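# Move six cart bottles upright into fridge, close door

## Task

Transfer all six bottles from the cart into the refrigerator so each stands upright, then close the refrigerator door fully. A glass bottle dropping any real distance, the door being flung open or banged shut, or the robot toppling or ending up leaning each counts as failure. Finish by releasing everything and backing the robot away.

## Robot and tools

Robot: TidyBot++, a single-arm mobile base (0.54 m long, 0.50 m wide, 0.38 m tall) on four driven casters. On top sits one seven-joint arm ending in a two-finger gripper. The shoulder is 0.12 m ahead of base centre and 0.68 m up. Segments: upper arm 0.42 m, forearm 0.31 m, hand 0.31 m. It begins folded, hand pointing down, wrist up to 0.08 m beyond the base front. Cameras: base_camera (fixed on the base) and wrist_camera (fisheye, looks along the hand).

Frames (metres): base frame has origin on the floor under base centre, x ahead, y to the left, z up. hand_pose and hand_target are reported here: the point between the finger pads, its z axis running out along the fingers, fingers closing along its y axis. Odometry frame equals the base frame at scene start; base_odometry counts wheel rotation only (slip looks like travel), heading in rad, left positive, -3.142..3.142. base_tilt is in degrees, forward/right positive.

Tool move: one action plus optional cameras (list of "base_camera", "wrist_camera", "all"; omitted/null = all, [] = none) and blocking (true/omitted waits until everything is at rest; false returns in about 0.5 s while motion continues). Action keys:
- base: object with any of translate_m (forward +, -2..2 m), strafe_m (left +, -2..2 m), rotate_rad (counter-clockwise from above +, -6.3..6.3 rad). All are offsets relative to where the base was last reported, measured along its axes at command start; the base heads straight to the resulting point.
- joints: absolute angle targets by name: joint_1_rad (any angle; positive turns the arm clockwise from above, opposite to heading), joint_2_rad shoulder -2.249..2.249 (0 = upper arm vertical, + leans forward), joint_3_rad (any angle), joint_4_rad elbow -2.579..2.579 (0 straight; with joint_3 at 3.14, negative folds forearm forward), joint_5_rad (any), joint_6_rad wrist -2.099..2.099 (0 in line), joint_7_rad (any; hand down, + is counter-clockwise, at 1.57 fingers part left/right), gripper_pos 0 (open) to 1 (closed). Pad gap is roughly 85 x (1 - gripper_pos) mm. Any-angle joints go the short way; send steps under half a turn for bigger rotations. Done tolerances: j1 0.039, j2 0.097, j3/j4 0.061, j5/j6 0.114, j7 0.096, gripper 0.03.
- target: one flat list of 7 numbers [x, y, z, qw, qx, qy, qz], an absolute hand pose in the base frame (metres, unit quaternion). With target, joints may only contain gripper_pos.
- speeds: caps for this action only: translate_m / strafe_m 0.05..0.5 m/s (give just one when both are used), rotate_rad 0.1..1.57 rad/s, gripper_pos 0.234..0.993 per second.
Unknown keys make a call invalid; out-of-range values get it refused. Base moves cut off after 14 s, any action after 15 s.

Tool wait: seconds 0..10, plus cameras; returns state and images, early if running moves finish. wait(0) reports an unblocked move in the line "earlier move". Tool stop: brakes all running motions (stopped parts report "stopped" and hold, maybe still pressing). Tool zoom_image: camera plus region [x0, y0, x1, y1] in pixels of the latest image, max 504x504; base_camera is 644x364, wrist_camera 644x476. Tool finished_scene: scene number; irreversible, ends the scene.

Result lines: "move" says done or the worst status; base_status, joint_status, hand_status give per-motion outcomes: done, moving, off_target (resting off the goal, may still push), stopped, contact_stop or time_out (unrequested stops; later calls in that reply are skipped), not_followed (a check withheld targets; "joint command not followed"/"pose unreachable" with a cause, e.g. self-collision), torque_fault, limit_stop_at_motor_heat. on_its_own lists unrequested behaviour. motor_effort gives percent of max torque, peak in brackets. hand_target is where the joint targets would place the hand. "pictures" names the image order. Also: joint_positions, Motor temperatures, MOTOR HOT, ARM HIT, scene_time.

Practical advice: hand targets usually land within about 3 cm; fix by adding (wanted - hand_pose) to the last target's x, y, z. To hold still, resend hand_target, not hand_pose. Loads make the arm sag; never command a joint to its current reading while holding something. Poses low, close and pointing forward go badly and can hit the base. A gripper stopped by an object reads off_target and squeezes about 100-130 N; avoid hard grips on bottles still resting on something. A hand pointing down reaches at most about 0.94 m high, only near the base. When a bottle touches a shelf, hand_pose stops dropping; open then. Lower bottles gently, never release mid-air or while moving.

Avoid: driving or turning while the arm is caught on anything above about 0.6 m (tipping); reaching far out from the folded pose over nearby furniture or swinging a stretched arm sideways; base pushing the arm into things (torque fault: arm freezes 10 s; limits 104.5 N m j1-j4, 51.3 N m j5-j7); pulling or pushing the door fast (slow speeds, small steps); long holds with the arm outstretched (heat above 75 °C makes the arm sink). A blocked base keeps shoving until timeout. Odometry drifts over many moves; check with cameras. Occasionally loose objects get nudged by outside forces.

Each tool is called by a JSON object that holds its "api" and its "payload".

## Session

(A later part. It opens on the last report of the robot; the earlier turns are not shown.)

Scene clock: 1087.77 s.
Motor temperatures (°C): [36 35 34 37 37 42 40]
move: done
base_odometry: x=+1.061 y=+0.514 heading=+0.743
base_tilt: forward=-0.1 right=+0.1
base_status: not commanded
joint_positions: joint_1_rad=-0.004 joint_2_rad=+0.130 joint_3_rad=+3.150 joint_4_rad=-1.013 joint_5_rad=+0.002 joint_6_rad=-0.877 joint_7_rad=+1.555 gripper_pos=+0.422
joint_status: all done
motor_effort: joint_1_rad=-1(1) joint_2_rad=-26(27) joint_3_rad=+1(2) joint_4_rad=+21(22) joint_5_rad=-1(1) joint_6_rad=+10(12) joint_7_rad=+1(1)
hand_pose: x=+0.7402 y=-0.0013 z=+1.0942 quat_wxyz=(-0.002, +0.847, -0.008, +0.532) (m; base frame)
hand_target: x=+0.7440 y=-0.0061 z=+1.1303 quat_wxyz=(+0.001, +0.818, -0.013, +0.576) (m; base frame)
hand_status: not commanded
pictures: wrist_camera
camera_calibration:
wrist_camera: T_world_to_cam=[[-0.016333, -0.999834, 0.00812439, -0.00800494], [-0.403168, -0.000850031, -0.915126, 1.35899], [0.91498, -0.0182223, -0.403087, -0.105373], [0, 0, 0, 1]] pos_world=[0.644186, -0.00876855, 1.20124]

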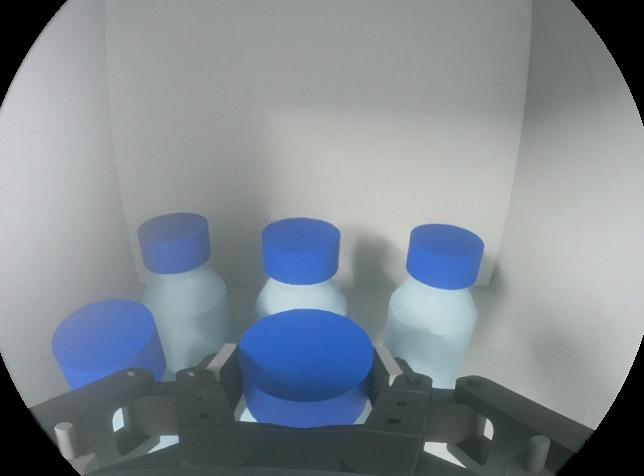

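{"api": "move", "payload": {"joints": {"joint_4_rad": -1.03, "joint_6_rad": -0.775}, "cameras": []}}

{"api": "move", "payload": {"joints": {"joint_4_rad": -1.05, "joint_6_rad": -0.766}, "cameras": ["wrist_camera"]}}

Scene clock: 1093.00 s.
Motor temperatures (°C): [36 35 34 37 37 42 40]
move: done
base_odometry: x=+1.061 y=+0.514 heading=+0.743
base_tilt: forward=-0.2 right=+0.1
base_status: not commanded
joint_positions: joint_1_rad=-0.004 joint_2_rad=+0.130 joint_3_rad=+3.150 joint_4_rad=-1.027 joint_5_rad=+0.002 joint_6_rad=-0.868 joint_7_rad=+1.555 gripper_pos=+0.422
joint_status: all done
motor_effort: joint_1_rad=-1(1) joint_2_rad=-25(26) joint_3_rad=+1(1) joint_4_rad=+20(21) joint_5_rad=+0(1) joint_6_rad=+10(11) joint_7_rad=+1(1)
hand_pose: x=+0.7413 y=-0.0013 z=+1.0887 quat_wxyz=(-0.002, +0.848, -0.008, +0.530) (m; base frame)
hand_target: x=+0.7461 y=-0.0061 z=+1.1231 quat_wxyz=(+0.001, +0.819, -0.013, +0.574) (m; base frame)
hand_status: not commanded
pictures: none
No camera images: "cameras" was empty.

Scene clock: 1093.57 s.
Motor temperatures (°C): [36 35 34 37 37 42 40]
move: done
base_odometry: x=+1.061 y=+0.514 heading=+0.743
base_tilt: forward=-0.1 right=+0.1
base_status: not commanded
joint_positions: joint_1_rad=-0.004 joint_2_rad=+0.130 joint_3_rad=+3.150 joint_4_rad=-1.034 joint_5_rad=+0.002 joint_6_rad=-0.854 joint_7_rad=+1.555 gripper_pos=+0.422
joint_status: all done
motor_effort: joint_1_rad=+0(1) joint_2_rad=-24(25) joint_3_rad=+1(1) joint_4_rad=+19(20) joint_5_rad=+0(1) joint_6_rad=+9(11) joint_7_rad=+1(2)
hand_pose: x=+0.7430 y=-0.0013 z=+1.0885 quat_wxyz=(-0.002, +0.846, -0.008, +0.532) (m; base frame)
hand_target: x=+0.7475 y=-0.0061 z=+1.1142 quat_wxyz=(+0.001, +0.822, -0.013, +0.569) (m; base frame)
hand_status: not commanded
pictures: wrist_camera
camera_calibration:
wrist_camera: T_world_to_cam=[[-0.0163097, -0.999834, 0.00812008, -0.00793729], [-0.401855, -0.000881616, -0.915703, 1.35454], [0.915558, -0.0181979, -0.401774, -0.112098], [0, 0, 0, 1]] pos_world=[0.646833, -0.00878173, 1.19539]

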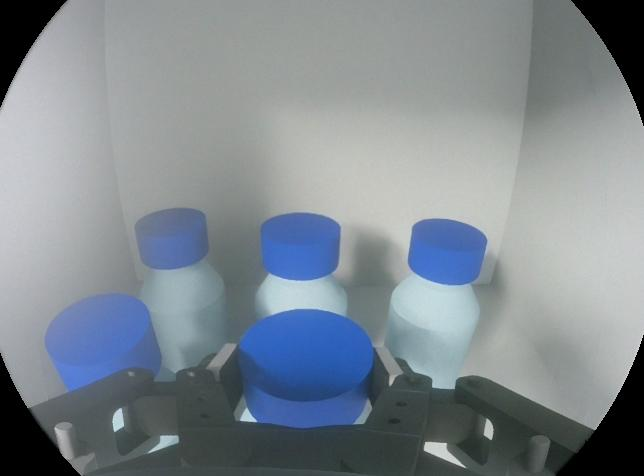

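{"api": "move", "payload": {"joints": {"joint_4_rad": -1.066, "joint_6_rad": -0.758}, "cameras": []}}

Scene clock: 1096.20 s.
Motor temperatures (°C): [36 35 34 37 37 42 40]
move: done
base_odometry: x=+1.061 y=+0.514 heading=+0.743
base_tilt: forward=-0.1 right=+0.0
base_status: not commanded
joint_positions: joint_1_rad=-0.004 joint_2_rad=+0.128 joint_3_rad=+3.150 joint_4_rad=-1.043 joint_5_rad=+0.002 joint_6_rad=-0.842 joint_7_rad=+1.555 gripper_pos=+0.422
joint_status: all done
motor_effort: joint_1_rad=-1(1) joint_2_rad=-21(23) joint_3_rad=+1(2) joint_4_rad=+17(19) joint_5_rad=+0(1) joint_6_rad=+8(9) joint_7_rad=+2(2)
hand_pose: x=+0.7439 y=-0.0013 z=+1.0882 quat_wxyz=(-0.002, +0.845, -0.008, +0.535) (m; base frame)
hand_target: x=+0.7486 y=-0.0061 z=+1.1072 quat_wxyz=(+0.001, +0.824, -0.013, +0.566) (m; base frame)
hand_status: not commanded
pictures: none
No camera images: "cameras" was empty.

{"api": "move", "payload": {"joints": {"gripper_pos": 0.1}, "speeds": {"gripper_pos": 0.234}, "cameras": ["wrist_camera"]}}

{"api": "move", "payload": {"base": {"translate_m": -0.2}, "speeds": {"translate_m": 0.18}, "cameras": ["wrist_camera"]}}

Scene clock: 1101.00 s.
Motor temperatures (°C): [36 35 34 37 37 42 40]
move: done
base_odometry: x=+1.061 y=+0.514 heading=+0.743
base_tilt: forward=-0.2 right=+0.1
base_status: not commanded
joint_positions: joint_1_rad=-0.004 joint_2_rad=+0.128 joint_3_rad=+3.150 joint_4_rad=-1.045 joint_5_rad=+0.002 joint_6_rad=-0.841 joint_7_rad=+1.555 gripper_pos=+0.100
joint_status: all done
motor_effort: joint_1_rad=+0(1) joint_2_rad=-23(23) joint_3_rad=+1(2) joint_4_rad=+18(18) joint_5_rad=+0(1) joint_6_rad=+7(9) joint_7_rad=+1(1)
hand_pose: x=+0.7439 y=-0.0013 z=+1.0872 quat_wxyz=(-0.002, +0.845, -0.008, +0.534) (m; base frame)
hand_target: x=+0.7486 y=-0.0061 z=+1.1072 quat_wxyz=(+0.001, +0.824, -0.013, +0.566) (m; base frame)
hand_status: not commanded
pictures: wrist_camera
camera_calibration:
wrist_camera: T_world_to_cam=[[-0.0163212, -0.999834, 0.00806568, -0.00785083], [-0.39805, -0.000902644, -0.917363, 1.35272], [0.917219, -0.018183, -0.397969, -0.118877], [0, 0, 0, 1]] pos_world=[0.647358, -0.00879004, 1.19369]

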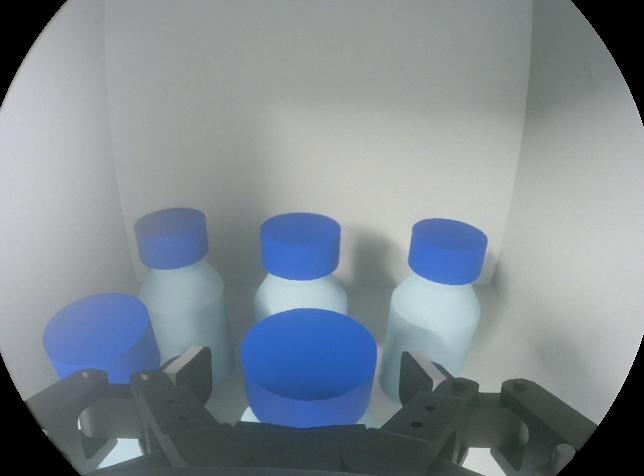

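Scene clock: 1102.77 s.
Motor temperatures (°C): [36 35 34 37 37 42 40]
move: done
base_odometry: x=+0.914 y=+0.379 heading=+0.743
base_tilt: forward=-0.2 right=+0.1
base_status: done
joint_positions: joint_1_rad=-0.004 joint_2_rad=+0.119 joint_3_rad=+3.150 joint_4_rad=-1.047 joint_5_rad=+0.002 joint_6_rad=-0.839 joint_7_rad=+1.555 gripper_pos=+0.100
joint_status: not commanded
motor_effort: joint_1_rad=-1(1) joint_2_rad=-23(29) joint_3_rad=+1(2) joint_4_rad=+18(19) joint_5_rad=+0(1) joint_6_rad=+8(9) joint_7_rad=+0(2)
hand_pose: x=+0.7404 y=-0.0013 z=+1.0923 quat_wxyz=(-0.002, +0.843, -0.008, +0.538) (m; base frame)
hand_target: x=+0.7486 y=-0.0061 z=+1.1072 quat_wxyz=(+0.001, +0.824, -0.013, +0.566) (m; base frame)
hand_status: not commanded
pictures: wrist_camera
camera_calibration:
wrist_camera: T_world_to_cam=[[-0.0163905, -0.999835, 0.00788488, -0.00771493], [-0.389751, -0.000873264, -0.92092, 1.35373], [0.920774, -0.0181675, -0.389672, -0.12534], [0, 0, 0, 1]] pos_world=[0.642903, -0.00880861, 1.1979]

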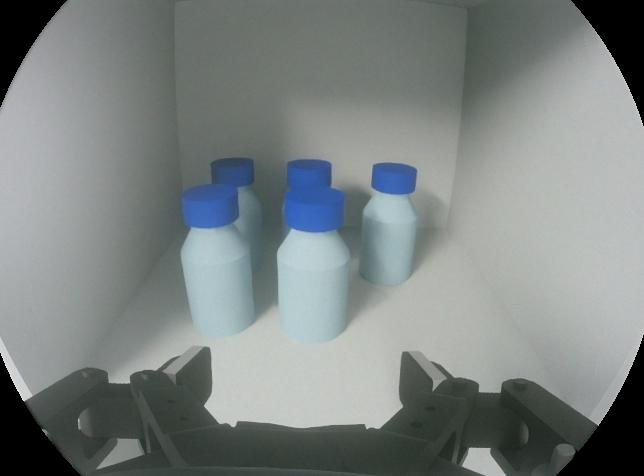

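{"api": "move", "payload": {"base": {"translate_m": -0.67, "strafe_m": 0.0155}, "speeds": {"translate_m": 0.4}, "joints": {"gripper_pos": 0}, "cameras": []}}

{"api": "move", "payload": {"base": {"rotate_rad": -2.56}, "speeds": {"rotate_rad": 1.0}, "joints": {"joint_2_rad": 0.115, "joint_4_rad": -1.545, "joint_6_rad": -0.3}, "cameras": ["wrist_camera"]}}

Scene clock: 1117.53 s.
Motor temperatures (°C): [36 35 34 37 37 42 40]
move: done
base_odometry: x=+0.410 y=-0.064 heading=+0.744
base_tilt: forward=-0.2 right=+0.1
base_status: done
joint_positions: joint_1_rad=-0.004 joint_2_rad=+0.116 joint_3_rad=+3.150 joint_4_rad=-1.048 joint_5_rad=+0.002 joint_6_rad=-0.838 joint_7_rad=+1.555 gripper_pos=+0.000
joint_status: all done
motor_effort: joint_1_rad=+0(1) joint_2_rad=-23(27) joint_3_rad=+1(2) joint_4_rad=+18(19) joint_5_rad=+0(1) joint_6_rad=+7(9) joint_7_rad=+1(1)
hand_pose: x=+0.7391 y=-0.0014 z=+1.0942 quat_wxyz=(-0.002, +0.842, -0.008, +0.539) (m; base frame)
hand_target: x=+0.7486 y=-0.0061 z=+1.1072 quat_wxyz=(+0.001, +0.824, -0.013, +0.566) (m; base frame)
hand_status: not commanded
pictures: none
No camera images: "cameras" was empty.

Scene clock: 1121.00 s.
Motor temperatures (°C): [36 35 34 37 37 42 40]
move: done
base_odometry: x=+0.410 y=-0.064 heading=-1.816
base_tilt: forward=-0.1 right=+0.1
base_status: done
joint_positions: joint_1_rad=+0.002 joint_2_rad=+0.116 joint_3_rad=+3.150 joint_4_rad=-1.523 joint_5_rad=+0.002 joint_6_rad=-0.384 joint_7_rad=+1.555 gripper_pos=+0.000
joint_status: all done
motor_effort: joint_1_rad=+0(3) joint_2_rad=-23(26) joint_3_rad=+1(4) joint_4_rad=+19(20) joint_5_rad=+0(2) joint_6_rad=+8(9) joint_7_rad=+1(2)
hand_pose: x=+0.7614 y=-0.0054 z=+0.9426 quat_wxyz=(+0.000, +0.847, -0.011, +0.531) (m; base frame)
hand_target: x=+0.7685 y=-0.0049 z=+0.9537 quat_wxyz=(+0.000, +0.830, -0.010, +0.557) (m; base frame)
hand_status: not commanded
pictures: wrist_camera
camera_calibration:
wrist_camera: T_world_to_cam=[[-0.021836, -0.999728, 0.00821306, -0.00644337], [-0.405552, 0.00134867, -0.914071, 1.22962], [0.913811, -0.0232904, -0.405471, -0.182834], [0, 0, 0, 1]] pos_world=[0.665609, -0.0123582, 1.04988]

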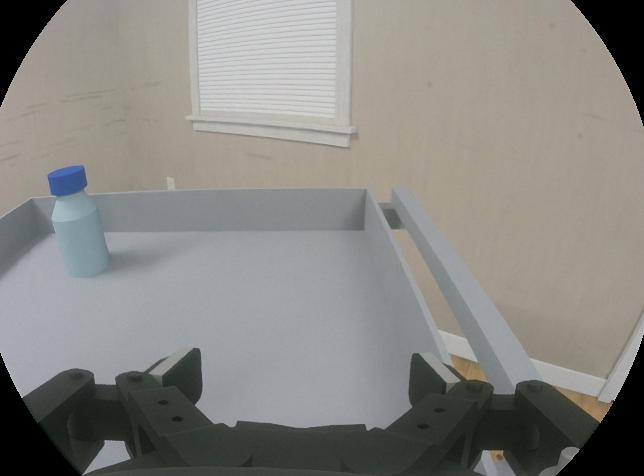

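{"api": "move", "payload": {"base": {"translate_m": 0.15, "strafe_m": 0.335}, "speeds": {"translate_m": 0.3}, "cameras": ["wrist_camera", "base_camera"]}}

{"api": "zoom_image", "payload": {"camera": "wrist_camera", "region": [190, 160, 450, 420]}}

Scene clock: 1126.60 s.
Motor temperatures (°C): [36 35 34 37 37 42 40]
move: done
base_odometry: x=+0.699 y=-0.291 heading=-1.817
base_tilt: forward=-0.2 right=+0.0
base_status: done
joint_positions: joint_1_rad=-0.001 joint_2_rad=+0.116 joint_3_rad=+3.150 joint_4_rad=-1.523 joint_5_rad=+0.002 joint_6_rad=-0.383 joint_7_rad=+1.555 gripper_pos=+0.000
joint_status: not commanded
motor_effort: joint_1_rad=+0(3) joint_2_rad=-23(25) joint_3_rad=+1(3) joint_4_rad=+19(19) joint_5_rad=+0(1) joint_6_rad=+7(9) joint_7_rad=+0(1)
hand_pose: x=+0.7614 y=-0.0037 z=+0.9425 quat_wxyz=(-0.001, +0.847, -0.009, +0.531) (m; base frame)
hand_target: x=+0.7685 y=-0.0049 z=+0.9537 quat_wxyz=(+0.000, +0.830, -0.010, +0.557) (m; base frame)
hand_status: not commanded
pictures: base_camera, wrist_camera
camera_calibration:
wrist_camera: T_world_to_cam=[[-0.019103, -0.999784, 0.00822388, -0.00677339], [-0.405337, 0.0002252, -0.914167, 1.22942], [0.913968, -0.0207968, -0.405254, -0.183196], [0, 0, 0, 1]] pos_world=[0.665635, -0.0108587, 1.04971]

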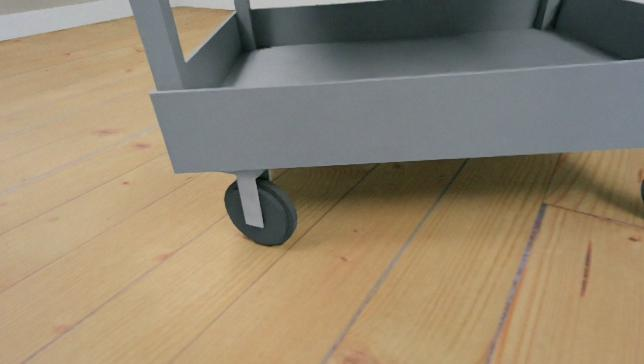

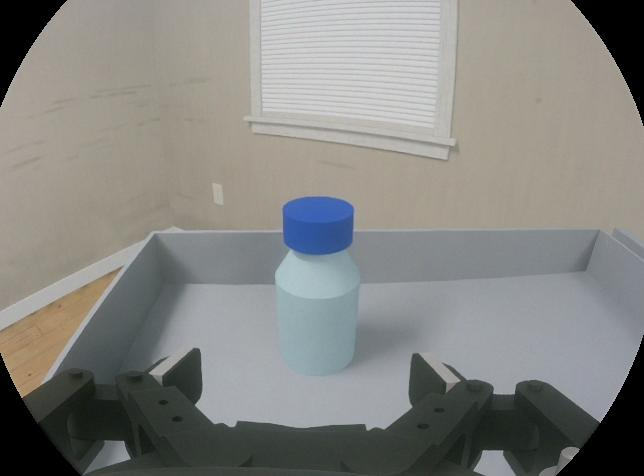

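Scaled by 1.938.

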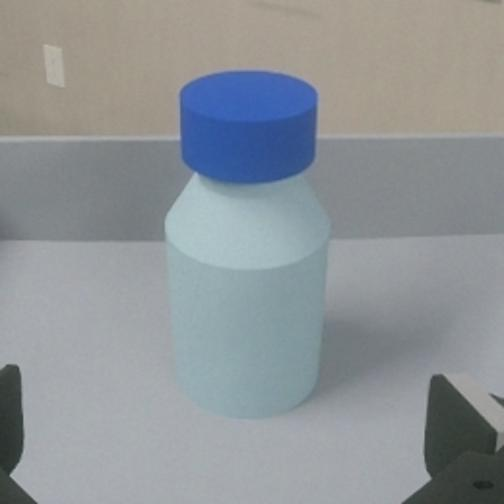

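{"api": "move", "payload": {"base": {"translate_m": 0.0475, "strafe_m": -0.0105}, "speeds": {"translate_m": 0.15}, "cameras": ["wrist_camera"]}}

{"api": "zoom_image", "payload": {"camera": "wrist_camera", "region": [190, 160, 450, 420]}}

Scene clock: 1140.80 s.
Motor temperatures (°C): [36 35 34 36 37 42 40]
move: done
base_odometry: x=+0.677 y=-0.334 heading=-1.817
base_tilt: forward=-0.1 right=+0.0
base_status: done
joint_positions: joint_1_rad=-0.001 joint_2_rad=+0.116 joint_3_rad=+3.150 joint_4_rad=-1.524 joint_5_rad=+0.002 joint_6_rad=-0.382 joint_7_rad=+1.555 gripper_pos=+0.000
joint_status: not commanded
motor_effort: joint_1_rad=+0(1) joint_2_rad=-23(27) joint_3_rad=+1(1) joint_4_rad=+19(20) joint_5_rad=+0(1) joint_6_rad=+7(9) joint_7_rad=+1(1)
hand_pose: x=+0.7616 y=-0.0037 z=+0.9421 quat_wxyz=(-0.001, +0.847, -0.009, +0.531) (m; base frame)
hand_target: x=+0.7685 y=-0.0049 z=+0.9537 quat_wxyz=(+0.000, +0.830, -0.010, +0.557) (m; base frame)
hand_status: not commanded
pictures: wrist_camera
camera_calibration:
wrist_camera: T_world_to_cam=[[-0.019102, -0.999784, 0.00822415, -0.00676643], [-0.405009, 0.000217085, -0.914313, 1.22903], [0.914113, -0.0207961, -0.404926, -0.183996], [0, 0, 0, 1]] pos_world=[0.665833, -0.0108582, 1.04927]

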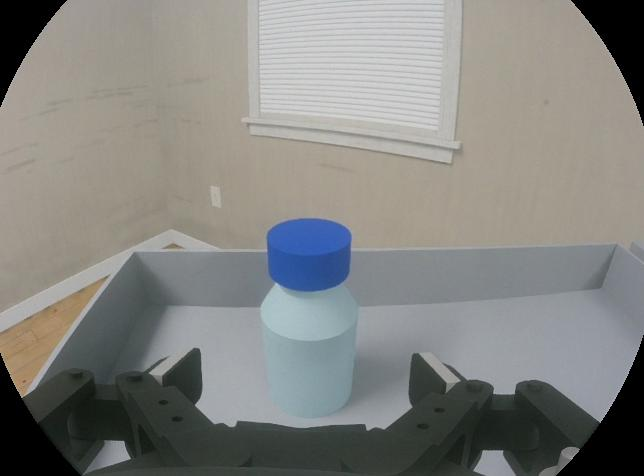

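Scaled by 1.938.

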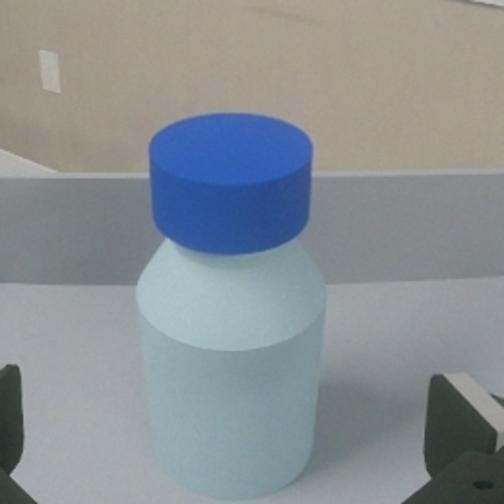

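{"api": "move", "payload": {"base": {"translate_m": 0.105, "strafe_m": -0.0035}, "speeds": {"translate_m": 0.1}, "joints": {"gripper_pos": 0.1}, "cameras": ["wrist_camera"]}}

{"api": "zoom_image", "payload": {"camera": "wrist_camera", "region": [190, 220, 450, 460]}}

Scene clock: 1147.87 s.
Motor temperatures (°C): [36 35 34 36 37 42 40]
move: done
base_odometry: x=+0.648 y=-0.436 heading=-1.817
base_tilt: forward=-0.2 right=+0.0
base_status: done
joint_positions: joint_1_rad=-0.001 joint_2_rad=+0.116 joint_3_rad=+3.150 joint_4_rad=-1.525 joint_5_rad=+0.002 joint_6_rad=-0.381 joint_7_rad=+1.555 gripper_pos=+0.100
joint_status: all done
motor_effort: joint_1_rad=-1(1) joint_2_rad=-23(26) joint_3_rad=+1(2) joint_4_rad=+19(19) joint_5_rad=+0(1) joint_6_rad=+7(8) joint_7_rad=+1(1)
hand_pose: x=+0.7615 y=-0.0037 z=+0.9422 quat_wxyz=(-0.001, +0.847, -0.009, +0.531) (m; base frame)
hand_target: x=+0.7685 y=-0.0049 z=+0.9537 quat_wxyz=(+0.000, +0.830, -0.010, +0.557) (m; base frame)
hand_status: not commanded
pictures: wrist_camera
camera_calibration:
wrist_camera: T_world_to_cam=[[-0.019105, -0.999784, 0.00821577, -0.00675936], [-0.404593, 0.000216481, -0.914497, 1.22899], [0.914297, -0.0207955, -0.404509, -0.184377], [0, 0, 0, 1]] pos_world=[0.665687, -0.0108582, 1.04938]

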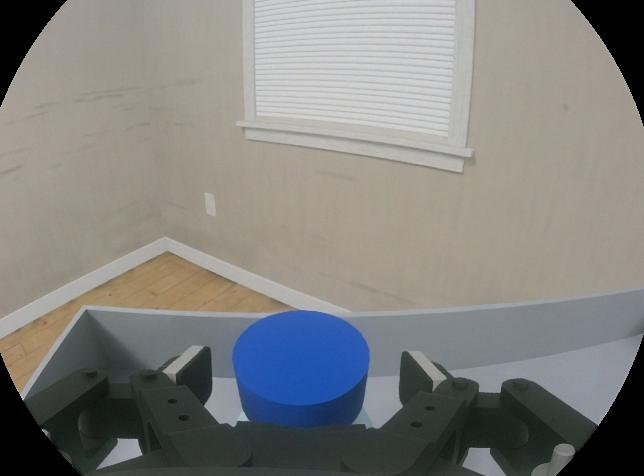

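Scaled by 1.938.

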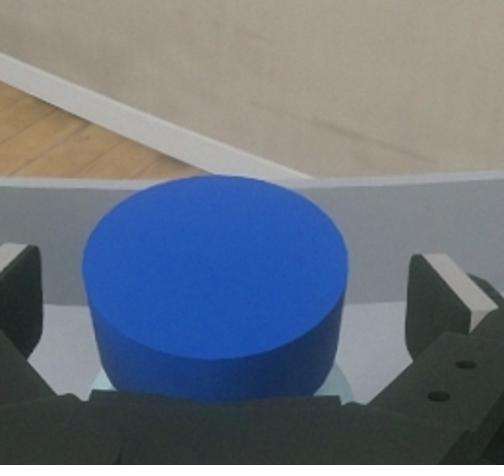

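{"api": "move", "payload": {"base": {"strafe_m": 0.002}, "speeds": {"strafe_m": 0.05}, "cameras": ["wrist_camera"]}}

{"api": "zoom_image", "payload": {"camera": "wrist_camera", "region": [190, 220, 450, 460]}}

Scene clock: 1155.37 s.
Motor temperatures (°C): [36 35 34 36 37 42 40]
move: done
base_odometry: x=+0.650 y=-0.436 heading=-1.817
base_tilt: forward=-0.1 right=+0.1
base_status: done
joint_positions: joint_1_rad=-0.001 joint_2_rad=+0.116 joint_3_rad=+3.150 joint_4_rad=-1.525 joint_5_rad=+0.002 joint_6_rad=-0.381 joint_7_rad=+1.555 gripper_pos=+0.100
joint_status: not commanded
motor_effort: joint_1_rad=+0(5) joint_2_rad=-23(25) joint_3_rad=+1(4) joint_4_rad=+19(19) joint_5_rad=+0(1) joint_6_rad=+8(8) joint_7_rad=+1(2)
hand_pose: x=+0.7615 y=-0.0033 z=+0.9422 quat_wxyz=(-0.001, +0.847, -0.009, +0.531) (m; base frame)
hand_target: x=+0.7685 y=-0.0049 z=+0.9537 quat_wxyz=(+0.000, +0.830, -0.010, +0.557) (m; base frame)
hand_status: not commanded
pictures: wrist_camera
camera_calibration:
wrist_camera: T_world_to_cam=[[-0.0185183, -0.999795, 0.00819879, -0.00681763], [-0.404593, -0.0000053867, -0.914497, 1.22899], [0.91431, -0.0202521, -0.40451, -0.184377], [0, 0, 0, 1]] pos_world=[0.665692, -0.0105436, 1.04938]

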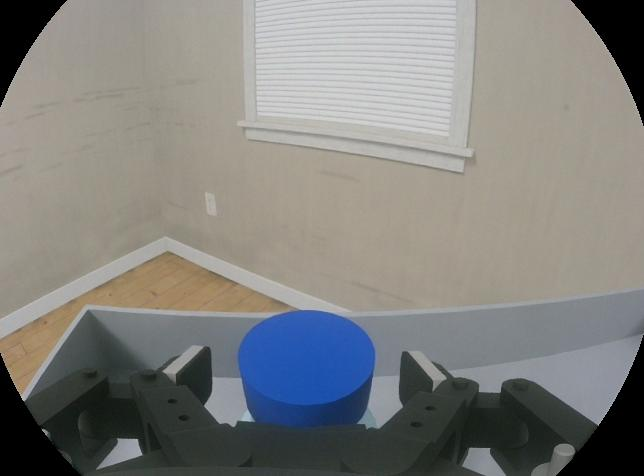

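Scaled by 1.938.

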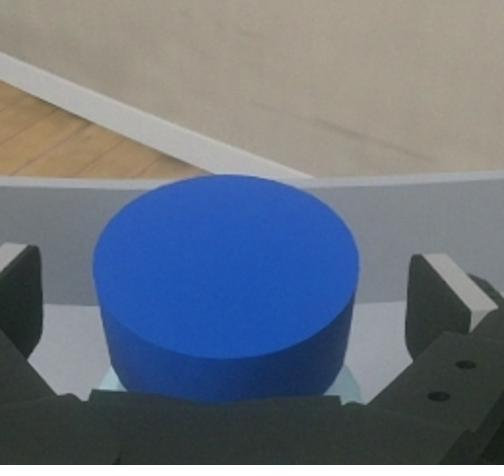

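{"api": "move", "payload": {"joints": {"gripper_pos": 0.46}, "speeds": {"gripper_pos": 0.234}, "cameras": []}}

{"api": "move", "payload": {"joints": {"joint_2_rad": 0.125, "joint_4_rad": -1.167, "joint_6_rad": -0.729}, "cameras": ["wrist_camera"]}}

Scene clock: 1161.43 s.
Motor temperatures (°C): [36 35 34 36 37 42 40]
move: off_target
base_odometry: x=+0.650 y=-0.436 heading=-1.817
base_tilt: forward=-0.2 right=+0.0
base_status: not commanded
joint_positions: joint_1_rad=-0.001 joint_2_rad=+0.116 joint_3_rad=+3.150 joint_4_rad=-1.525 joint_5_rad=+0.002 joint_6_rad=-0.381 joint_7_rad=+1.555 gripper_pos=+0.421
joint_status: gripper_pos off_target (ended at +0.421, target +0.460)
motor_effort: joint_1_rad=-1(2) joint_2_rad=-21(23) joint_3_rad=+1(2) joint_4_rad=+18(19) joint_5_rad=-1(2) joint_6_rad=+7(9) joint_7_rad=+1(1)
hand_pose: x=+0.7616 y=-0.0033 z=+0.9424 quat_wxyz=(-0.001, +0.847, -0.009, +0.531) (m; base frame)
hand_target: x=+0.7685 y=-0.0049 z=+0.9537 quat_wxyz=(+0.000, +0.830, -0.010, +0.557) (m; base frame)
hand_status: not commanded
pictures: none
No camera images: "cameras" was empty.

Scene clock: 1162.97 s.
Motor temperatures (°C): [36 35 34 36 37 42 40]
move: done
base_odometry: x=+0.650 y=-0.436 heading=-1.817
base_tilt: forward=-0.1 right=+0.1
base_status: not commanded
joint_positions: joint_1_rad=-0.001 joint_2_rad=+0.125 joint_3_rad=+3.150 joint_4_rad=-1.226 joint_5_rad=+0.002 joint_6_rad=-0.645 joint_7_rad=+1.555 gripper_pos=+0.421
joint_status: all done
motor_effort: joint_1_rad=-1(1) joint_2_rad=-27(29) joint_3_rad=+1(1) joint_4_rad=+22(24) joint_5_rad=+0(1) joint_6_rad=+10(13) joint_7_rad=+1(1)
hand_pose: x=+0.7620 y=-0.0033 z=+1.0396 quat_wxyz=(-0.001, +0.840, -0.009, +0.542) (m; base frame)
hand_target: x=+0.7540 y=-0.0060 z=+1.0503 quat_wxyz=(+0.002, +0.847, -0.013, +0.531) (m; base frame)
hand_status: not commanded
pictures: wrist_camera
camera_calibration:
wrist_camera: T_world_to_cam=[[-0.0191477, -0.999785, 0.00794649, -0.00687435], [-0.38057, -0.0000614789, -0.924752, 1.31054], [0.924554, -0.0207311, -0.380487, -0.178183], [0, 0, 0, 1]] pos_world=[0.663361, -0.0104862, 1.14418]

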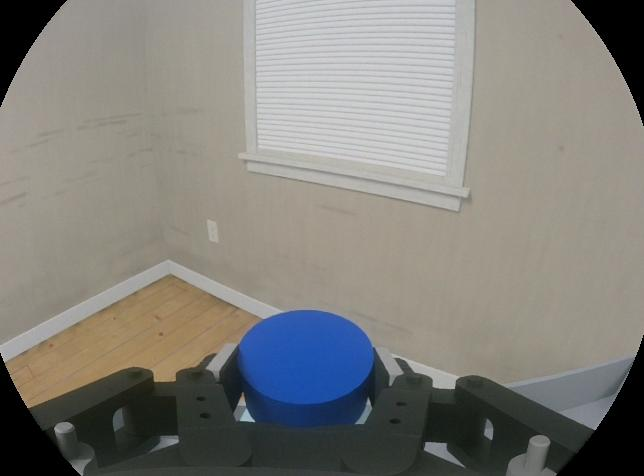

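{"api": "move", "payload": {"base": {"translate_m": -0.303, "strafe_m": -0.324}, "speeds": {"translate_m": 0.25}, "joints": {"joint_2_rad": 0.115, "joint_4_rad": -0.885, "joint_6_rad": -1.02}, "cameras": []}}

{"api": "move", "payload": {"base": {"rotate_rad": 2.55}, "speeds": {"rotate_rad": 0.8}, "cameras": ["wrist_camera"]}}

{"api": "zoom_image", "payload": {"camera": "wrist_camera", "region": [200, 80, 440, 240]}}

Scene clock: 1171.10 s.
Motor temperatures (°C): [36 35 34 36 37 42 40]
move: done
base_odometry: x=+0.409 y=-0.063 heading=-1.817
base_tilt: forward=-0.1 right=+0.1
base_status: done
joint_positions: joint_1_rad=+0.000 joint_2_rad=+0.128 joint_3_rad=+3.150 joint_4_rad=-0.941 joint_5_rad=+0.002 joint_6_rad=-0.939 joint_7_rad=+1.555 gripper_pos=+0.421
joint_status: all done
motor_effort: joint_1_rad=-1(3) joint_2_rad=-25(30) joint_3_rad=+1(3) joint_4_rad=+20(23) joint_5_rad=-1(1) joint_6_rad=+10(12) joint_7_rad=+0(1)
hand_pose: x=+0.7306 y=-0.0037 z=+1.1184 quat_wxyz=(-0.001, +0.844, -0.010, +0.537) (m; base frame)
hand_target: x=+0.7123 y=-0.0064 z=+1.1345 quat_wxyz=(+0.002, +0.847, -0.014, +0.532) (m; base frame)
hand_status: not commanded
pictures: none
No camera images: "cameras" was empty.

Scene clock: 1175.10 s.
Motor temperatures (°C): [36 35 34 36 37 42 40]
move: done
base_odometry: x=+0.409 y=-0.063 heading=+0.733
base_tilt: forward=-0.1 right=+0.1
base_status: done
joint_positions: joint_1_rad=-0.004 joint_2_rad=+0.128 joint_3_rad=+3.149 joint_4_rad=-0.941 joint_5_rad=+0.002 joint_6_rad=-0.939 joint_7_rad=+1.555 gripper_pos=+0.421
joint_status: not commanded
motor_effort: joint_1_rad=+0(4) joint_2_rad=-25(27) joint_3_rad=+0(3) joint_4_rad=+20(20) joint_5_rad=+0(2) joint_6_rad=+10(12) joint_7_rad=+1(1)
hand_pose: x=+0.7306 y=-0.0008 z=+1.1184 quat_wxyz=(-0.002, +0.844, -0.008, +0.537) (m; base frame)
hand_target: x=+0.7123 y=-0.0064 z=+1.1345 quat_wxyz=(+0.002, +0.847, -0.014, +0.532) (m; base frame)
hand_status: not commanded
pictures: wrist_camera
camera_calibration:
wrist_camera: T_world_to_cam=[[-0.0157751, -0.999845, 0.00788141, -0.00802326], [-0.392357, -0.0010601, -0.919812, 1.37458], [0.919678, -0.0176025, -0.392279, -0.102385], [0, 0, 0, 1]] pos_world=[0.63336, -0.00836707, 1.22425]

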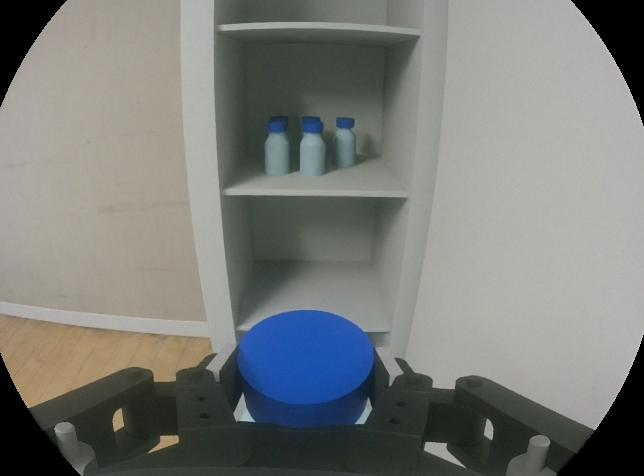

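Scaled by 2.100.

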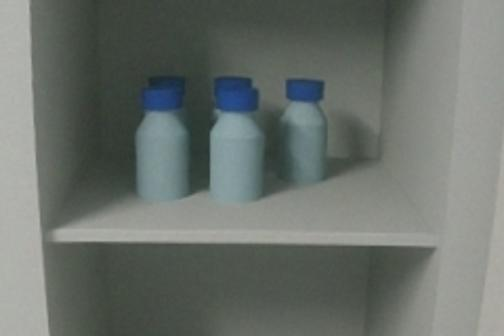

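{"api": "move", "payload": {"base": {"translate_m": 0.5, "strafe_m": -0.022}, "speeds": {"translate_m": 0.3}, "joints": {"joint_1_rad": 0.146}, "cameras": ["wrist_camera"]}}

{"api": "zoom_image", "payload": {"camera": "wrist_camera", "region": [120, 60, 440, 300]}}

Scene clock: 1191.87 s.
Motor temperatures (°C): [36 35 34 37 37 42 40]
move: done
base_odometry: x=+0.796 y=+0.255 heading=+0.734
base_tilt: forward=-0.1 right=+0.1
base_status: done
joint_positions: joint_1_rad=+0.141 joint_2_rad=+0.130 joint_3_rad=+3.149 joint_4_rad=-0.940 joint_5_rad=+0.002 joint_6_rad=-0.941 joint_7_rad=+1.555 gripper_pos=+0.421
joint_status: all done
motor_effort: joint_1_rad=+0(2) joint_2_rad=-26(30) joint_3_rad=+1(3) joint_4_rad=+20(21) joint_5_rad=+0(2) joint_6_rad=+11(12) joint_7_rad=+0(1)
hand_pose: x=+0.7244 y=-0.0892 z=+1.1174 quat_wxyz=(+0.037, +0.842, -0.069, +0.534) (m; base frame)
hand_target: x=+0.7050 y=-0.0926 z=+1.1345 quat_wxyz=(+0.041, +0.843, -0.076, +0.530) (m; base frame)
hand_status: not commanded
pictures: wrist_camera
camera_calibration:
wrist_camera: T_world_to_cam=[[-0.160006, -0.987084, 0.00792496, 0.00909777], [-0.390874, 0.0559842, -0.91874, 1.37399], [0.90643, -0.150101, -0.394784, -0.0980681], [0, 0, 0, 1]] pos_world=[0.627405, -0.0826616, 1.22355]

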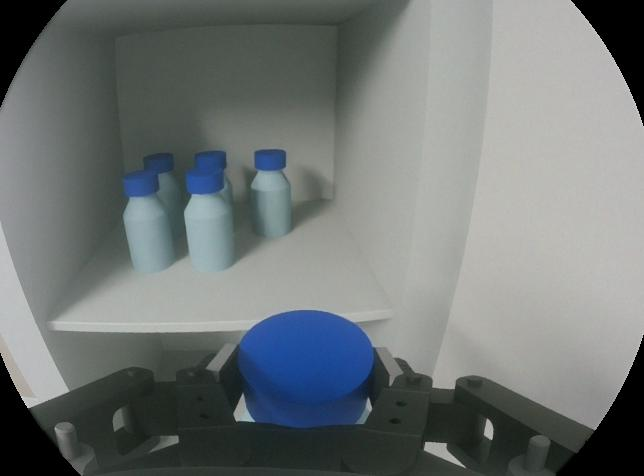

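Scaled by 1.575.

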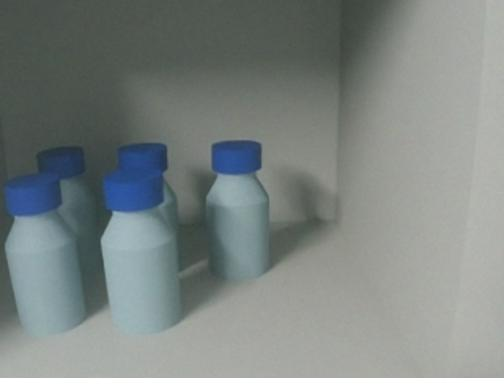

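{"api": "move", "payload": {"base": {"translate_m": 0.372, "strafe_m": -0.011}, "speeds": {"translate_m": 0.2}, "cameras": ["wrist_camera"]}}

{"api": "move", "payload": {"joints": {"joint_4_rad": -1.01, "joint_6_rad": -0.79}, "cameras": ["wrist_camera"]}}

Scene clock: 1207.83 s.
Motor temperatures (°C): [36 35 34 37 37 42 40]
move: done
base_odometry: x=+1.080 y=+0.496 heading=+0.734
base_tilt: forward=-0.1 right=+0.1
base_status: done
joint_positions: joint_1_rad=+0.141 joint_2_rad=+0.130 joint_3_rad=+3.149 joint_4_rad=-0.939 joint_5_rad=+0.002 joint_6_rad=-0.943 joint_7_rad=+1.555 gripper_pos=+0.421
joint_status: not commanded
motor_effort: joint_1_rad=-1(2) joint_2_rad=-26(30) joint_3_rad=+1(1) joint_4_rad=+20(21) joint_5_rad=+0(1) joint_6_rad=+10(12) joint_7_rad=+1(1)
hand_pose: x=+0.7242 y=-0.0892 z=+1.1174 quat_wxyz=(+0.037, +0.842, -0.069, +0.534) (m; base frame)
hand_target: x=+0.7050 y=-0.0926 z=+1.1345 quat_wxyz=(+0.041, +0.843, -0.076, +0.530) (m; base frame)
hand_status: not commanded
pictures: wrist_camera
camera_calibration:
wrist_camera: T_world_to_cam=[[-0.160002, -0.987085, 0.00793446, 0.0090821], [-0.391645, 0.0561015, -0.918405, 1.37407], [0.906098, -0.150054, -0.395563, -0.0967856], [0, 0, 0, 1]] pos_world=[0.627297, -0.0826455, 1.22359]

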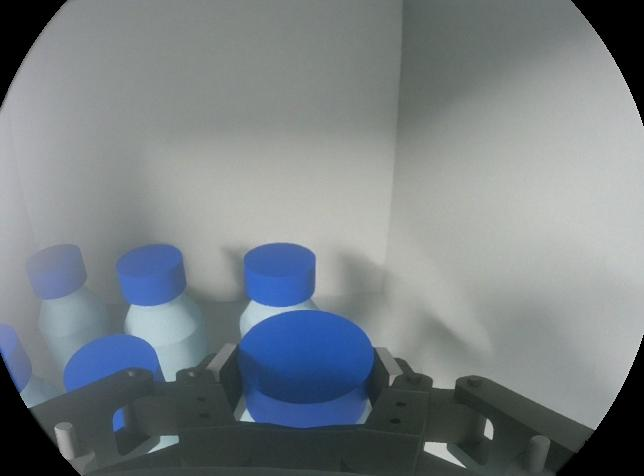

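Scene clock: 1208.83 s.
Motor temperatures (°C): [36 35 34 37 37 42 40]
move: done
base_odometry: x=+1.080 y=+0.496 heading=+0.734
base_tilt: forward=-0.2 right=+0.1
base_status: not commanded
joint_positions: joint_1_rad=+0.141 joint_2_rad=+0.130 joint_3_rad=+3.149 joint_4_rad=-1.012 joint_5_rad=+0.002 joint_6_rad=-0.876 joint_7_rad=+1.555 gripper_pos=+0.421
joint_status: all done
motor_effort: joint_1_rad=+0(1) joint_2_rad=-26(27) joint_3_rad=+1(2) joint_4_rad=+20(21) joint_5_rad=+1(1) joint_6_rad=+11(12) joint_7_rad=+0(1)
hand_pose: x=+0.7336 y=-0.0906 z=+1.0949 quat_wxyz=(+0.037, +0.844, -0.069, +0.531) (m; base frame)
hand_target: x=+0.7365 y=-0.0970 z=+1.1303 quat_wxyz=(+0.043, +0.815, -0.072, +0.574) (m; base frame)
hand_status: not commanded
pictures: wrist_camera
camera_calibration:
wrist_camera: T_world_to_cam=[[-0.159861, -0.987107, 0.00806316, 0.0091259], [-0.397695, 0.056926, -0.91575, 1.35879], [0.903484, -0.149599, -0.401668, -0.105693], [0, 0, 0, 1]] pos_world=[0.637336, -0.0841538, 1.20179]

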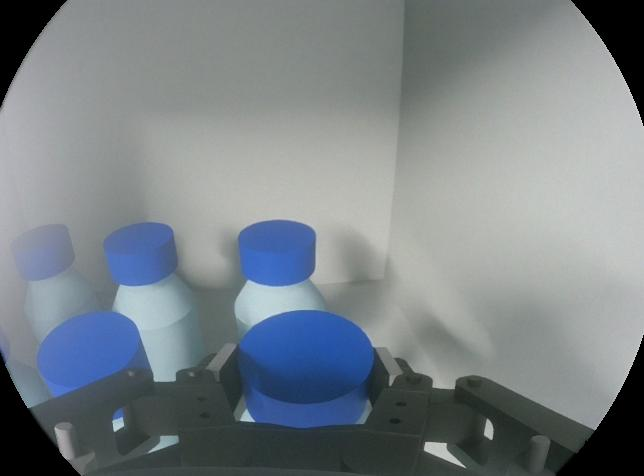

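{"api": "move", "payload": {"joints": {"joint_4_rad": -1.03, "joint_6_rad": -0.775}, "cameras": []}}

{"api": "move", "payload": {"joints": {"joint_4_rad": -1.05, "joint_6_rad": -0.766}, "cameras": ["wrist_camera"]}}

{"api": "move", "payload": {"joints": {"joint_4_rad": -1.066, "joint_6_rad": -0.758}, "cameras": []}}

Scene clock: 1212.97 s.
Motor temperatures (°C): [36 35 34 37 37 42 40]
move: done
base_odometry: x=+1.080 y=+0.496 heading=+0.734
base_tilt: forward=-0.1 right=+0.0
base_status: not commanded
joint_positions: joint_1_rad=+0.141 joint_2_rad=+0.130 joint_3_rad=+3.149 joint_4_rad=-1.029 joint_5_rad=+0.002 joint_6_rad=-0.869 joint_7_rad=+1.555 gripper_pos=+0.421
joint_status: all done
motor_effort: joint_1_rad=+0(1) joint_2_rad=-25(27) joint_3_rad=+1(1) joint_4_rad=+20(21) joint_5_rad=+0(1) joint_6_rad=+10(12) joint_7_rad=+1(1)
hand_pose: x=+0.7344 y=-0.0907 z=+1.0875 quat_wxyz=(+0.036, +0.846, -0.069, +0.527) (m; base frame)
hand_target: x=+0.7386 y=-0.0973 z=+1.1231 quat_wxyz=(+0.043, +0.816, -0.072, +0.572) (m; base frame)
hand_status: not commanded
pictures: none
No camera images: "cameras" was empty.

Scene clock: 1213.53 s.
Motor temperatures (°C): [36 35 34 37 37 42 40]
move: done
base_odometry: x=+1.080 y=+0.496 heading=+0.734
base_tilt: forward=-0.2 right=+0.1
base_status: not commanded
joint_positions: joint_1_rad=+0.141 joint_2_rad=+0.130 joint_3_rad=+3.149 joint_4_rad=-1.036 joint_5_rad=+0.002 joint_6_rad=-0.856 joint_7_rad=+1.555 gripper_pos=+0.421
joint_status: all done
motor_effort: joint_1_rad=+0(1) joint_2_rad=-24(25) joint_3_rad=+1(2) joint_4_rad=+19(20) joint_5_rad=+0(1) joint_6_rad=+9(11) joint_7_rad=+1(2)
hand_pose: x=+0.7360 y=-0.0910 z=+1.0873 quat_wxyz=(+0.036, +0.844, -0.069, +0.530) (m; base frame)
hand_target: x=+0.7399 y=-0.0974 z=+1.1142 quat_wxyz=(+0.043, +0.819, -0.073, +0.567) (m; base frame)
hand_status: not commanded
pictures: wrist_camera
camera_calibration:
wrist_camera: T_world_to_cam=[[-0.15981, -0.987115, 0.00811116, 0.00912493], [-0.400434, 0.0573138, -0.914532, 1.35356], [0.902282, -0.149399, -0.404433, -0.107128], [0, 0, 0, 1]] pos_world=[0.64013, -0.0845752, 1.19447]

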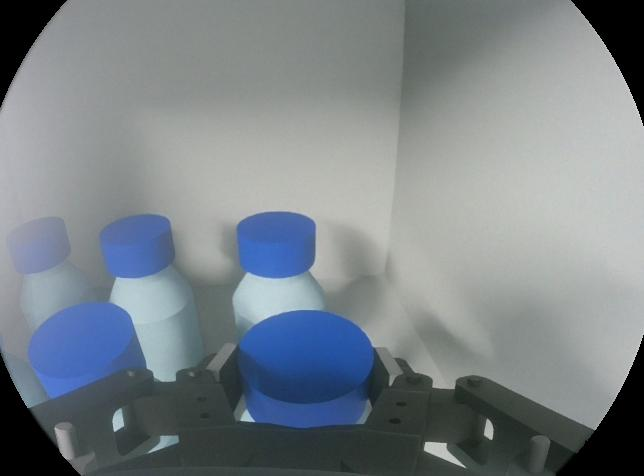

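Scene clock: 1214.07 s.
Motor temperatures (°C): [36 35 34 37 37 42 40]
move: done
base_odometry: x=+1.080 y=+0.496 heading=+0.734
base_tilt: forward=-0.2 right=+0.0
base_status: not commanded
joint_positions: joint_1_rad=+0.141 joint_2_rad=+0.129 joint_3_rad=+3.149 joint_4_rad=-1.044 joint_5_rad=+0.002 joint_6_rad=-0.843 joint_7_rad=+1.555 gripper_pos=+0.421
joint_status: all done
motor_effort: joint_1_rad=+0(1) joint_2_rad=-22(24) joint_3_rad=+1(2) joint_4_rad=+18(19) joint_5_rad=+0(1) joint_6_rad=+9(9) joint_7_rad=+1(1)
hand_pose: x=+0.7373 y=-0.0911 z=+1.0871 quat_wxyz=(+0.037, +0.843, -0.069, +0.533) (m; base frame)
hand_target: x=+0.7410 y=-0.0976 z=+1.1072 quat_wxyz=(+0.043, +0.821, -0.073, +0.564) (m; base frame)
hand_status: not commanded
pictures: none
No camera images: "cameras" was empty.

{"api": "move", "payload": {"joints": {"joint_4_rad": -1.075, "joint_6_rad": -0.753}, "cameras": ["wrist_camera"]}}

Scene clock: 1217.50 s.
Motor temperatures (°C): [36 35 34 37 37 42 40]
move: done
base_odometry: x=+1.080 y=+0.496 heading=+0.734
base_tilt: forward=-0.2 right=+0.1
base_status: not commanded
joint_positions: joint_1_rad=+0.141 joint_2_rad=+0.128 joint_3_rad=+3.149 joint_4_rad=-1.049 joint_5_rad=+0.002 joint_6_rad=-0.835 joint_7_rad=+1.555 gripper_pos=+0.421
joint_status: all done
motor_effort: joint_1_rad=+0(1) joint_2_rad=-21(22) joint_3_rad=+2(2) joint_4_rad=+17(18) joint_5_rad=+1(1) joint_6_rad=+8(8) joint_7_rad=+2(2)
hand_pose: x=+0.7379 y=-0.0912 z=+1.0869 quat_wxyz=(+0.037, +0.842, -0.069, +0.534) (m; base frame)
hand_target: x=+0.7416 y=-0.0977 z=+1.1034 quat_wxyz=(+0.042, +0.823, -0.073, +0.562) (m; base frame)
hand_status: not commanded
pictures: wrist_camera
camera_calibration:
wrist_camera: T_world_to_cam=[[-0.159849, -0.987109, 0.00799304, 0.0093066], [-0.391634, 0.0559828, -0.918417, 1.35158], [0.90613, -0.149938, -0.395534, -0.121515], [0, 0, 0, 1]] pos_world=[0.640918, -0.0846981, 1.19317]

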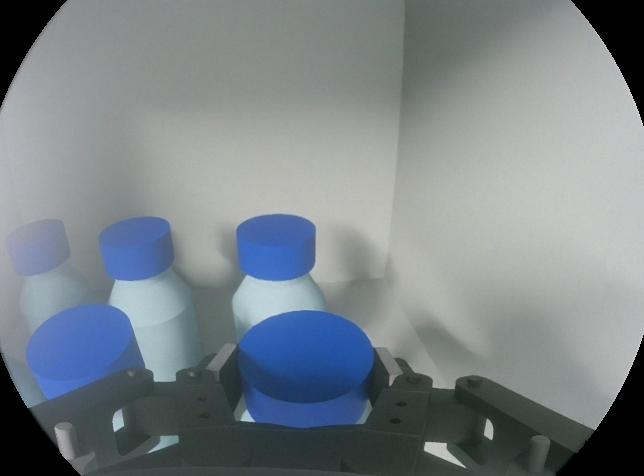

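{"api": "move", "payload": {"joints": {"gripper_pos": 0.1}, "speeds": {"gripper_pos": 0.234}, "cameras": ["wrist_camera"]}}

{"api": "move", "payload": {"base": {"translate_m": -0.2, "strafe_m": 0.02}, "speeds": {"translate_m": 0.18}, "cameras": ["wrist_camera"]}}

Scene clock: 1229.20 s.
Motor temperatures (°C): [36 35 34 37 37 42 40]
move: done
base_odometry: x=+1.080 y=+0.496 heading=+0.734
base_tilt: forward=-0.1 right=+0.0
base_status: not commanded
joint_positions: joint_1_rad=+0.141 joint_2_rad=+0.128 joint_3_rad=+3.149 joint_4_rad=-1.053 joint_5_rad=+0.002 joint_6_rad=-0.835 joint_7_rad=+1.555 gripper_pos=+0.100
joint_status: all done
motor_effort: joint_1_rad=+0(1) joint_2_rad=-23(23) joint_3_rad=+1(2) joint_4_rad=+18(18) joint_5_rad=-1(2) joint_6_rad=+7(9) joint_7_rad=+1(1)
hand_pose: x=+0.7379 y=-0.0912 z=+1.0848 quat_wxyz=(+0.037, +0.843, -0.069, +0.533) (m; base frame)
hand_target: x=+0.7416 y=-0.0977 z=+1.1034 quat_wxyz=(+0.042, +0.823, -0.073, +0.562) (m; base frame)
hand_status: not commanded
pictures: wrist_camera
camera_calibration:
wrist_camera: T_world_to_cam=[[-0.159824, -0.987113, 0.00803525, 0.00925697], [-0.394823, 0.0564612, -0.917021, 1.35052], [0.904749, -0.149734, -0.398758, -0.117813], [0, 0, 0, 1]] pos_world=[0.641285, -0.0847547, 1.1914]

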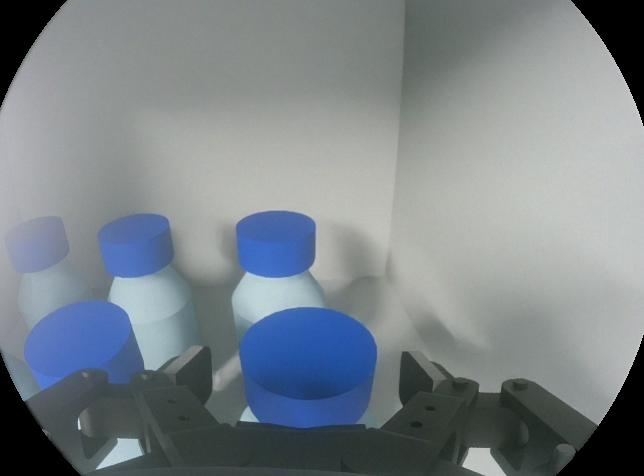

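Scene clock: 1230.97 s.
Motor temperatures (°C): [36 35 34 37 37 42 40]
move: done
base_odometry: x=+0.917 y=+0.377 heading=+0.734
base_tilt: forward=-0.2 right=+0.0
base_status: done
joint_positions: joint_1_rad=+0.141 joint_2_rad=+0.121 joint_3_rad=+3.149 joint_4_rad=-1.055 joint_5_rad=+0.002 joint_6_rad=-0.834 joint_7_rad=+1.555 gripper_pos=+0.100
joint_status: not commanded
motor_effort: joint_1_rad=+0(2) joint_2_rad=-22(28) joint_3_rad=+1(2) joint_4_rad=+18(19) joint_5_rad=+0(1) joint_6_rad=+8(9) joint_7_rad=+1(1)
hand_pose: x=+0.7351 y=-0.0910 z=+1.0882 quat_wxyz=(+0.037, +0.841, -0.069, +0.535) (m; base frame)
hand_target: x=+0.7416 y=-0.0977 z=+1.1034 quat_wxyz=(+0.042, +0.823, -0.073, +0.562) (m; base frame)
hand_status: not commanded
pictures: wrist_camera
camera_calibration:
wrist_camera: T_world_to_cam=[[-0.160158, -0.98706, 0.00791432, 0.00937455], [-0.389674, 0.055857, -0.919258, 1.35107], [0.90692, -0.150311, -0.393577, -0.121277], [0, 0, 0, 1]] pos_world=[0.637967, -0.0844428, 1.19418]

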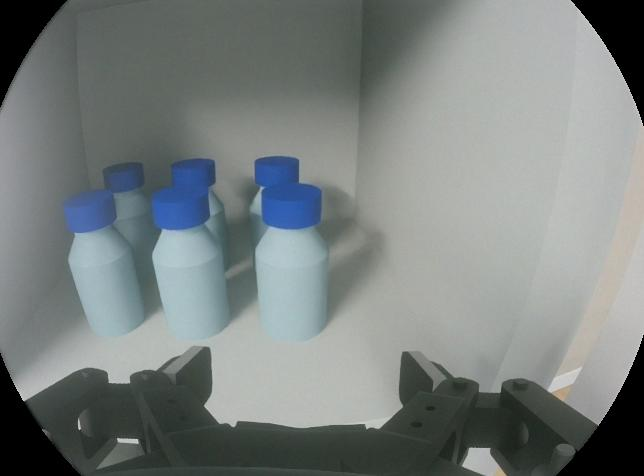

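{"api": "move", "payload": {"base": {"translate_m": -0.67, "strafe_m": 0.013}, "speeds": {"translate_m": 0.4}, "cameras": ["wrist_camera"]}}

{"api": "zoom_image", "payload": {"camera": "wrist_camera", "region": [100, 60, 360, 260]}}

Scene clock: 1292.50 s.
Motor temperatures (°C): [36 35 34 36 37 42 40]
move: done
base_odometry: x=+0.411 y=-0.062 heading=+0.734
base_tilt: forward=-0.2 right=+0.1
base_status: done
joint_positions: joint_1_rad=+0.141 joint_2_rad=+0.117 joint_3_rad=+3.149 joint_4_rad=-1.056 joint_5_rad=+0.002 joint_6_rad=-0.833 joint_7_rad=+1.555 gripper_pos=+0.100
joint_status: not commanded
motor_effort: joint_1_rad=+0(1) joint_2_rad=-23(27) joint_3_rad=+1(2) joint_4_rad=+18(19) joint_5_rad=+0(1) joint_6_rad=+8(9) joint_7_rad=+0(1)
hand_pose: x=+0.7335 y=-0.0908 z=+1.0903 quat_wxyz=(+0.037, +0.840, -0.069, +0.537) (m; base frame)
hand_target: x=+0.7416 y=-0.0977 z=+1.1034 quat_wxyz=(+0.042, +0.823, -0.073, +0.562) (m; base frame)
hand_status: not commanded
pictures: wrist_camera
camera_calibration:
wrist_camera: T_world_to_cam=[[-0.160186, -0.987056, 0.00783831, 0.00942943], [-0.386302, 0.0553805, -0.920708, 1.35144], [0.908356, -0.150513, -0.390173, -0.123768], [0, 0, 0, 1]] pos_world=[0.635999, -0.0841644, 1.19591]

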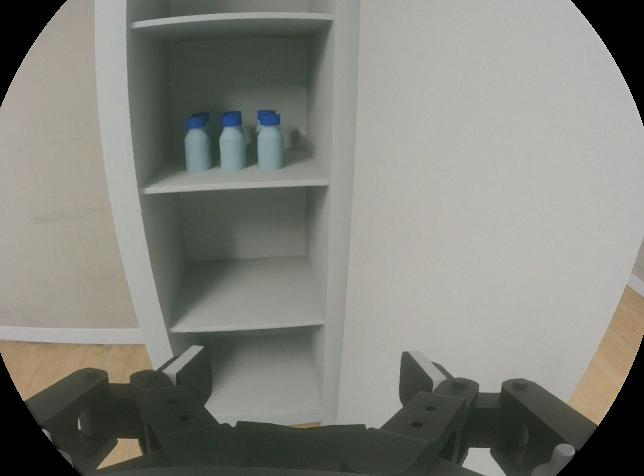

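Scaled by 1.938.

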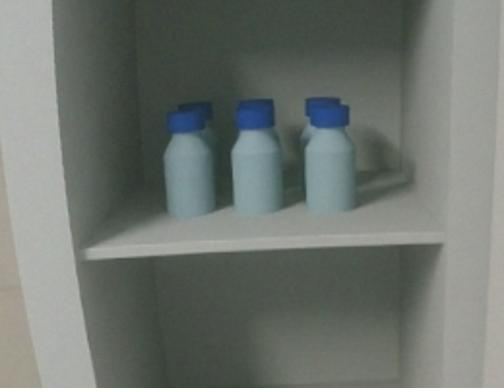

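{"api": "move", "payload": {"base": {"rotate_rad": 1.2}, "speeds": {"rotate_rad": 0.8}, "joints": {"joint_1_rad": 0.0, "joint_2_rad": -0.3, "joint_4_rad": -2.2, "joint_6_rad": 0.37, "gripper_pos": 0.0}, "cameras": ["wrist_camera", "base_camera"]}}

Scene clock: 1298.33 s.
Motor temperatures (°C): [36 35 34 36 37 42 40]
move: done
base_odometry: x=+0.411 y=-0.062 heading=+1.933
base_tilt: forward=-0.2 right=+0.1
base_status: done
joint_positions: joint_1_rad=+0.012 joint_2_rad=-0.277 joint_3_rad=+3.149 joint_4_rad=-2.178 joint_5_rad=+0.002 joint_6_rad=+0.281 joint_7_rad=+1.555 gripper_pos=+0.000
joint_status: all done
motor_effort: joint_1_rad=-1(4) joint_2_rad=-10(24) joint_3_rad=+1(3) joint_4_rad=+18(20) joint_5_rad=+0(2) joint_6_rad=+8(10) joint_7_rad=+1(1)
hand_pose: x=+0.6121 y=-0.0088 z=+0.9696 quat_wxyz=(+0.001, +0.724, -0.013, +0.690) (m; base frame)
hand_target: x=+0.6033 y=-0.0020 z=+0.9949 quat_wxyz=(-0.005, +0.693, -0.007, +0.721) (m; base frame)
hand_status: not commanded
pictures: base_camera, wrist_camera
camera_calibration:
wrist_camera: T_world_to_cam=[[-0.0316995, -0.999497, 0.000113381, 0.000585028], [-0.0142257, 0.000337746, -0.999899, 1.0374], [0.999396, -0.0316979, -0.0142292, -0.467386], [0, 0, 0, 1]] pos_world=[0.48188, -0.0145808, 1.03065]

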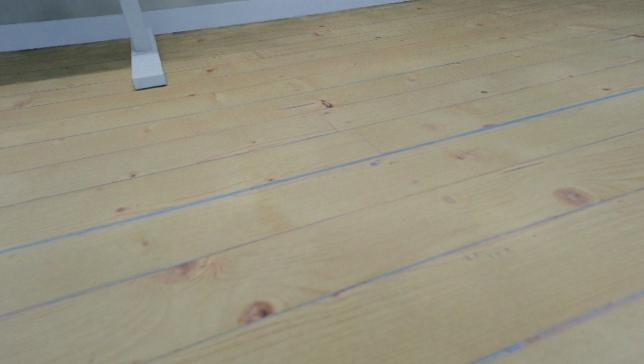

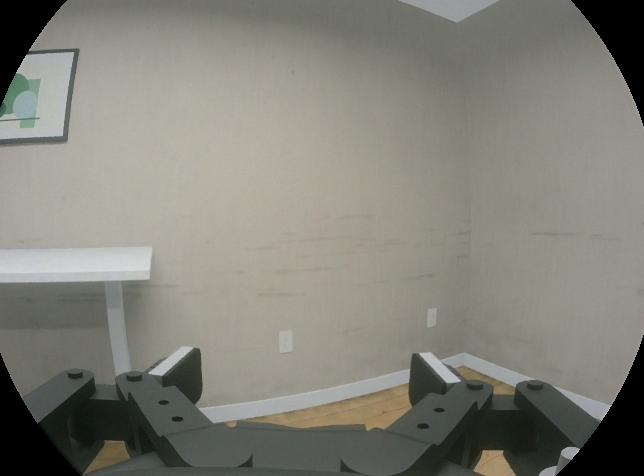

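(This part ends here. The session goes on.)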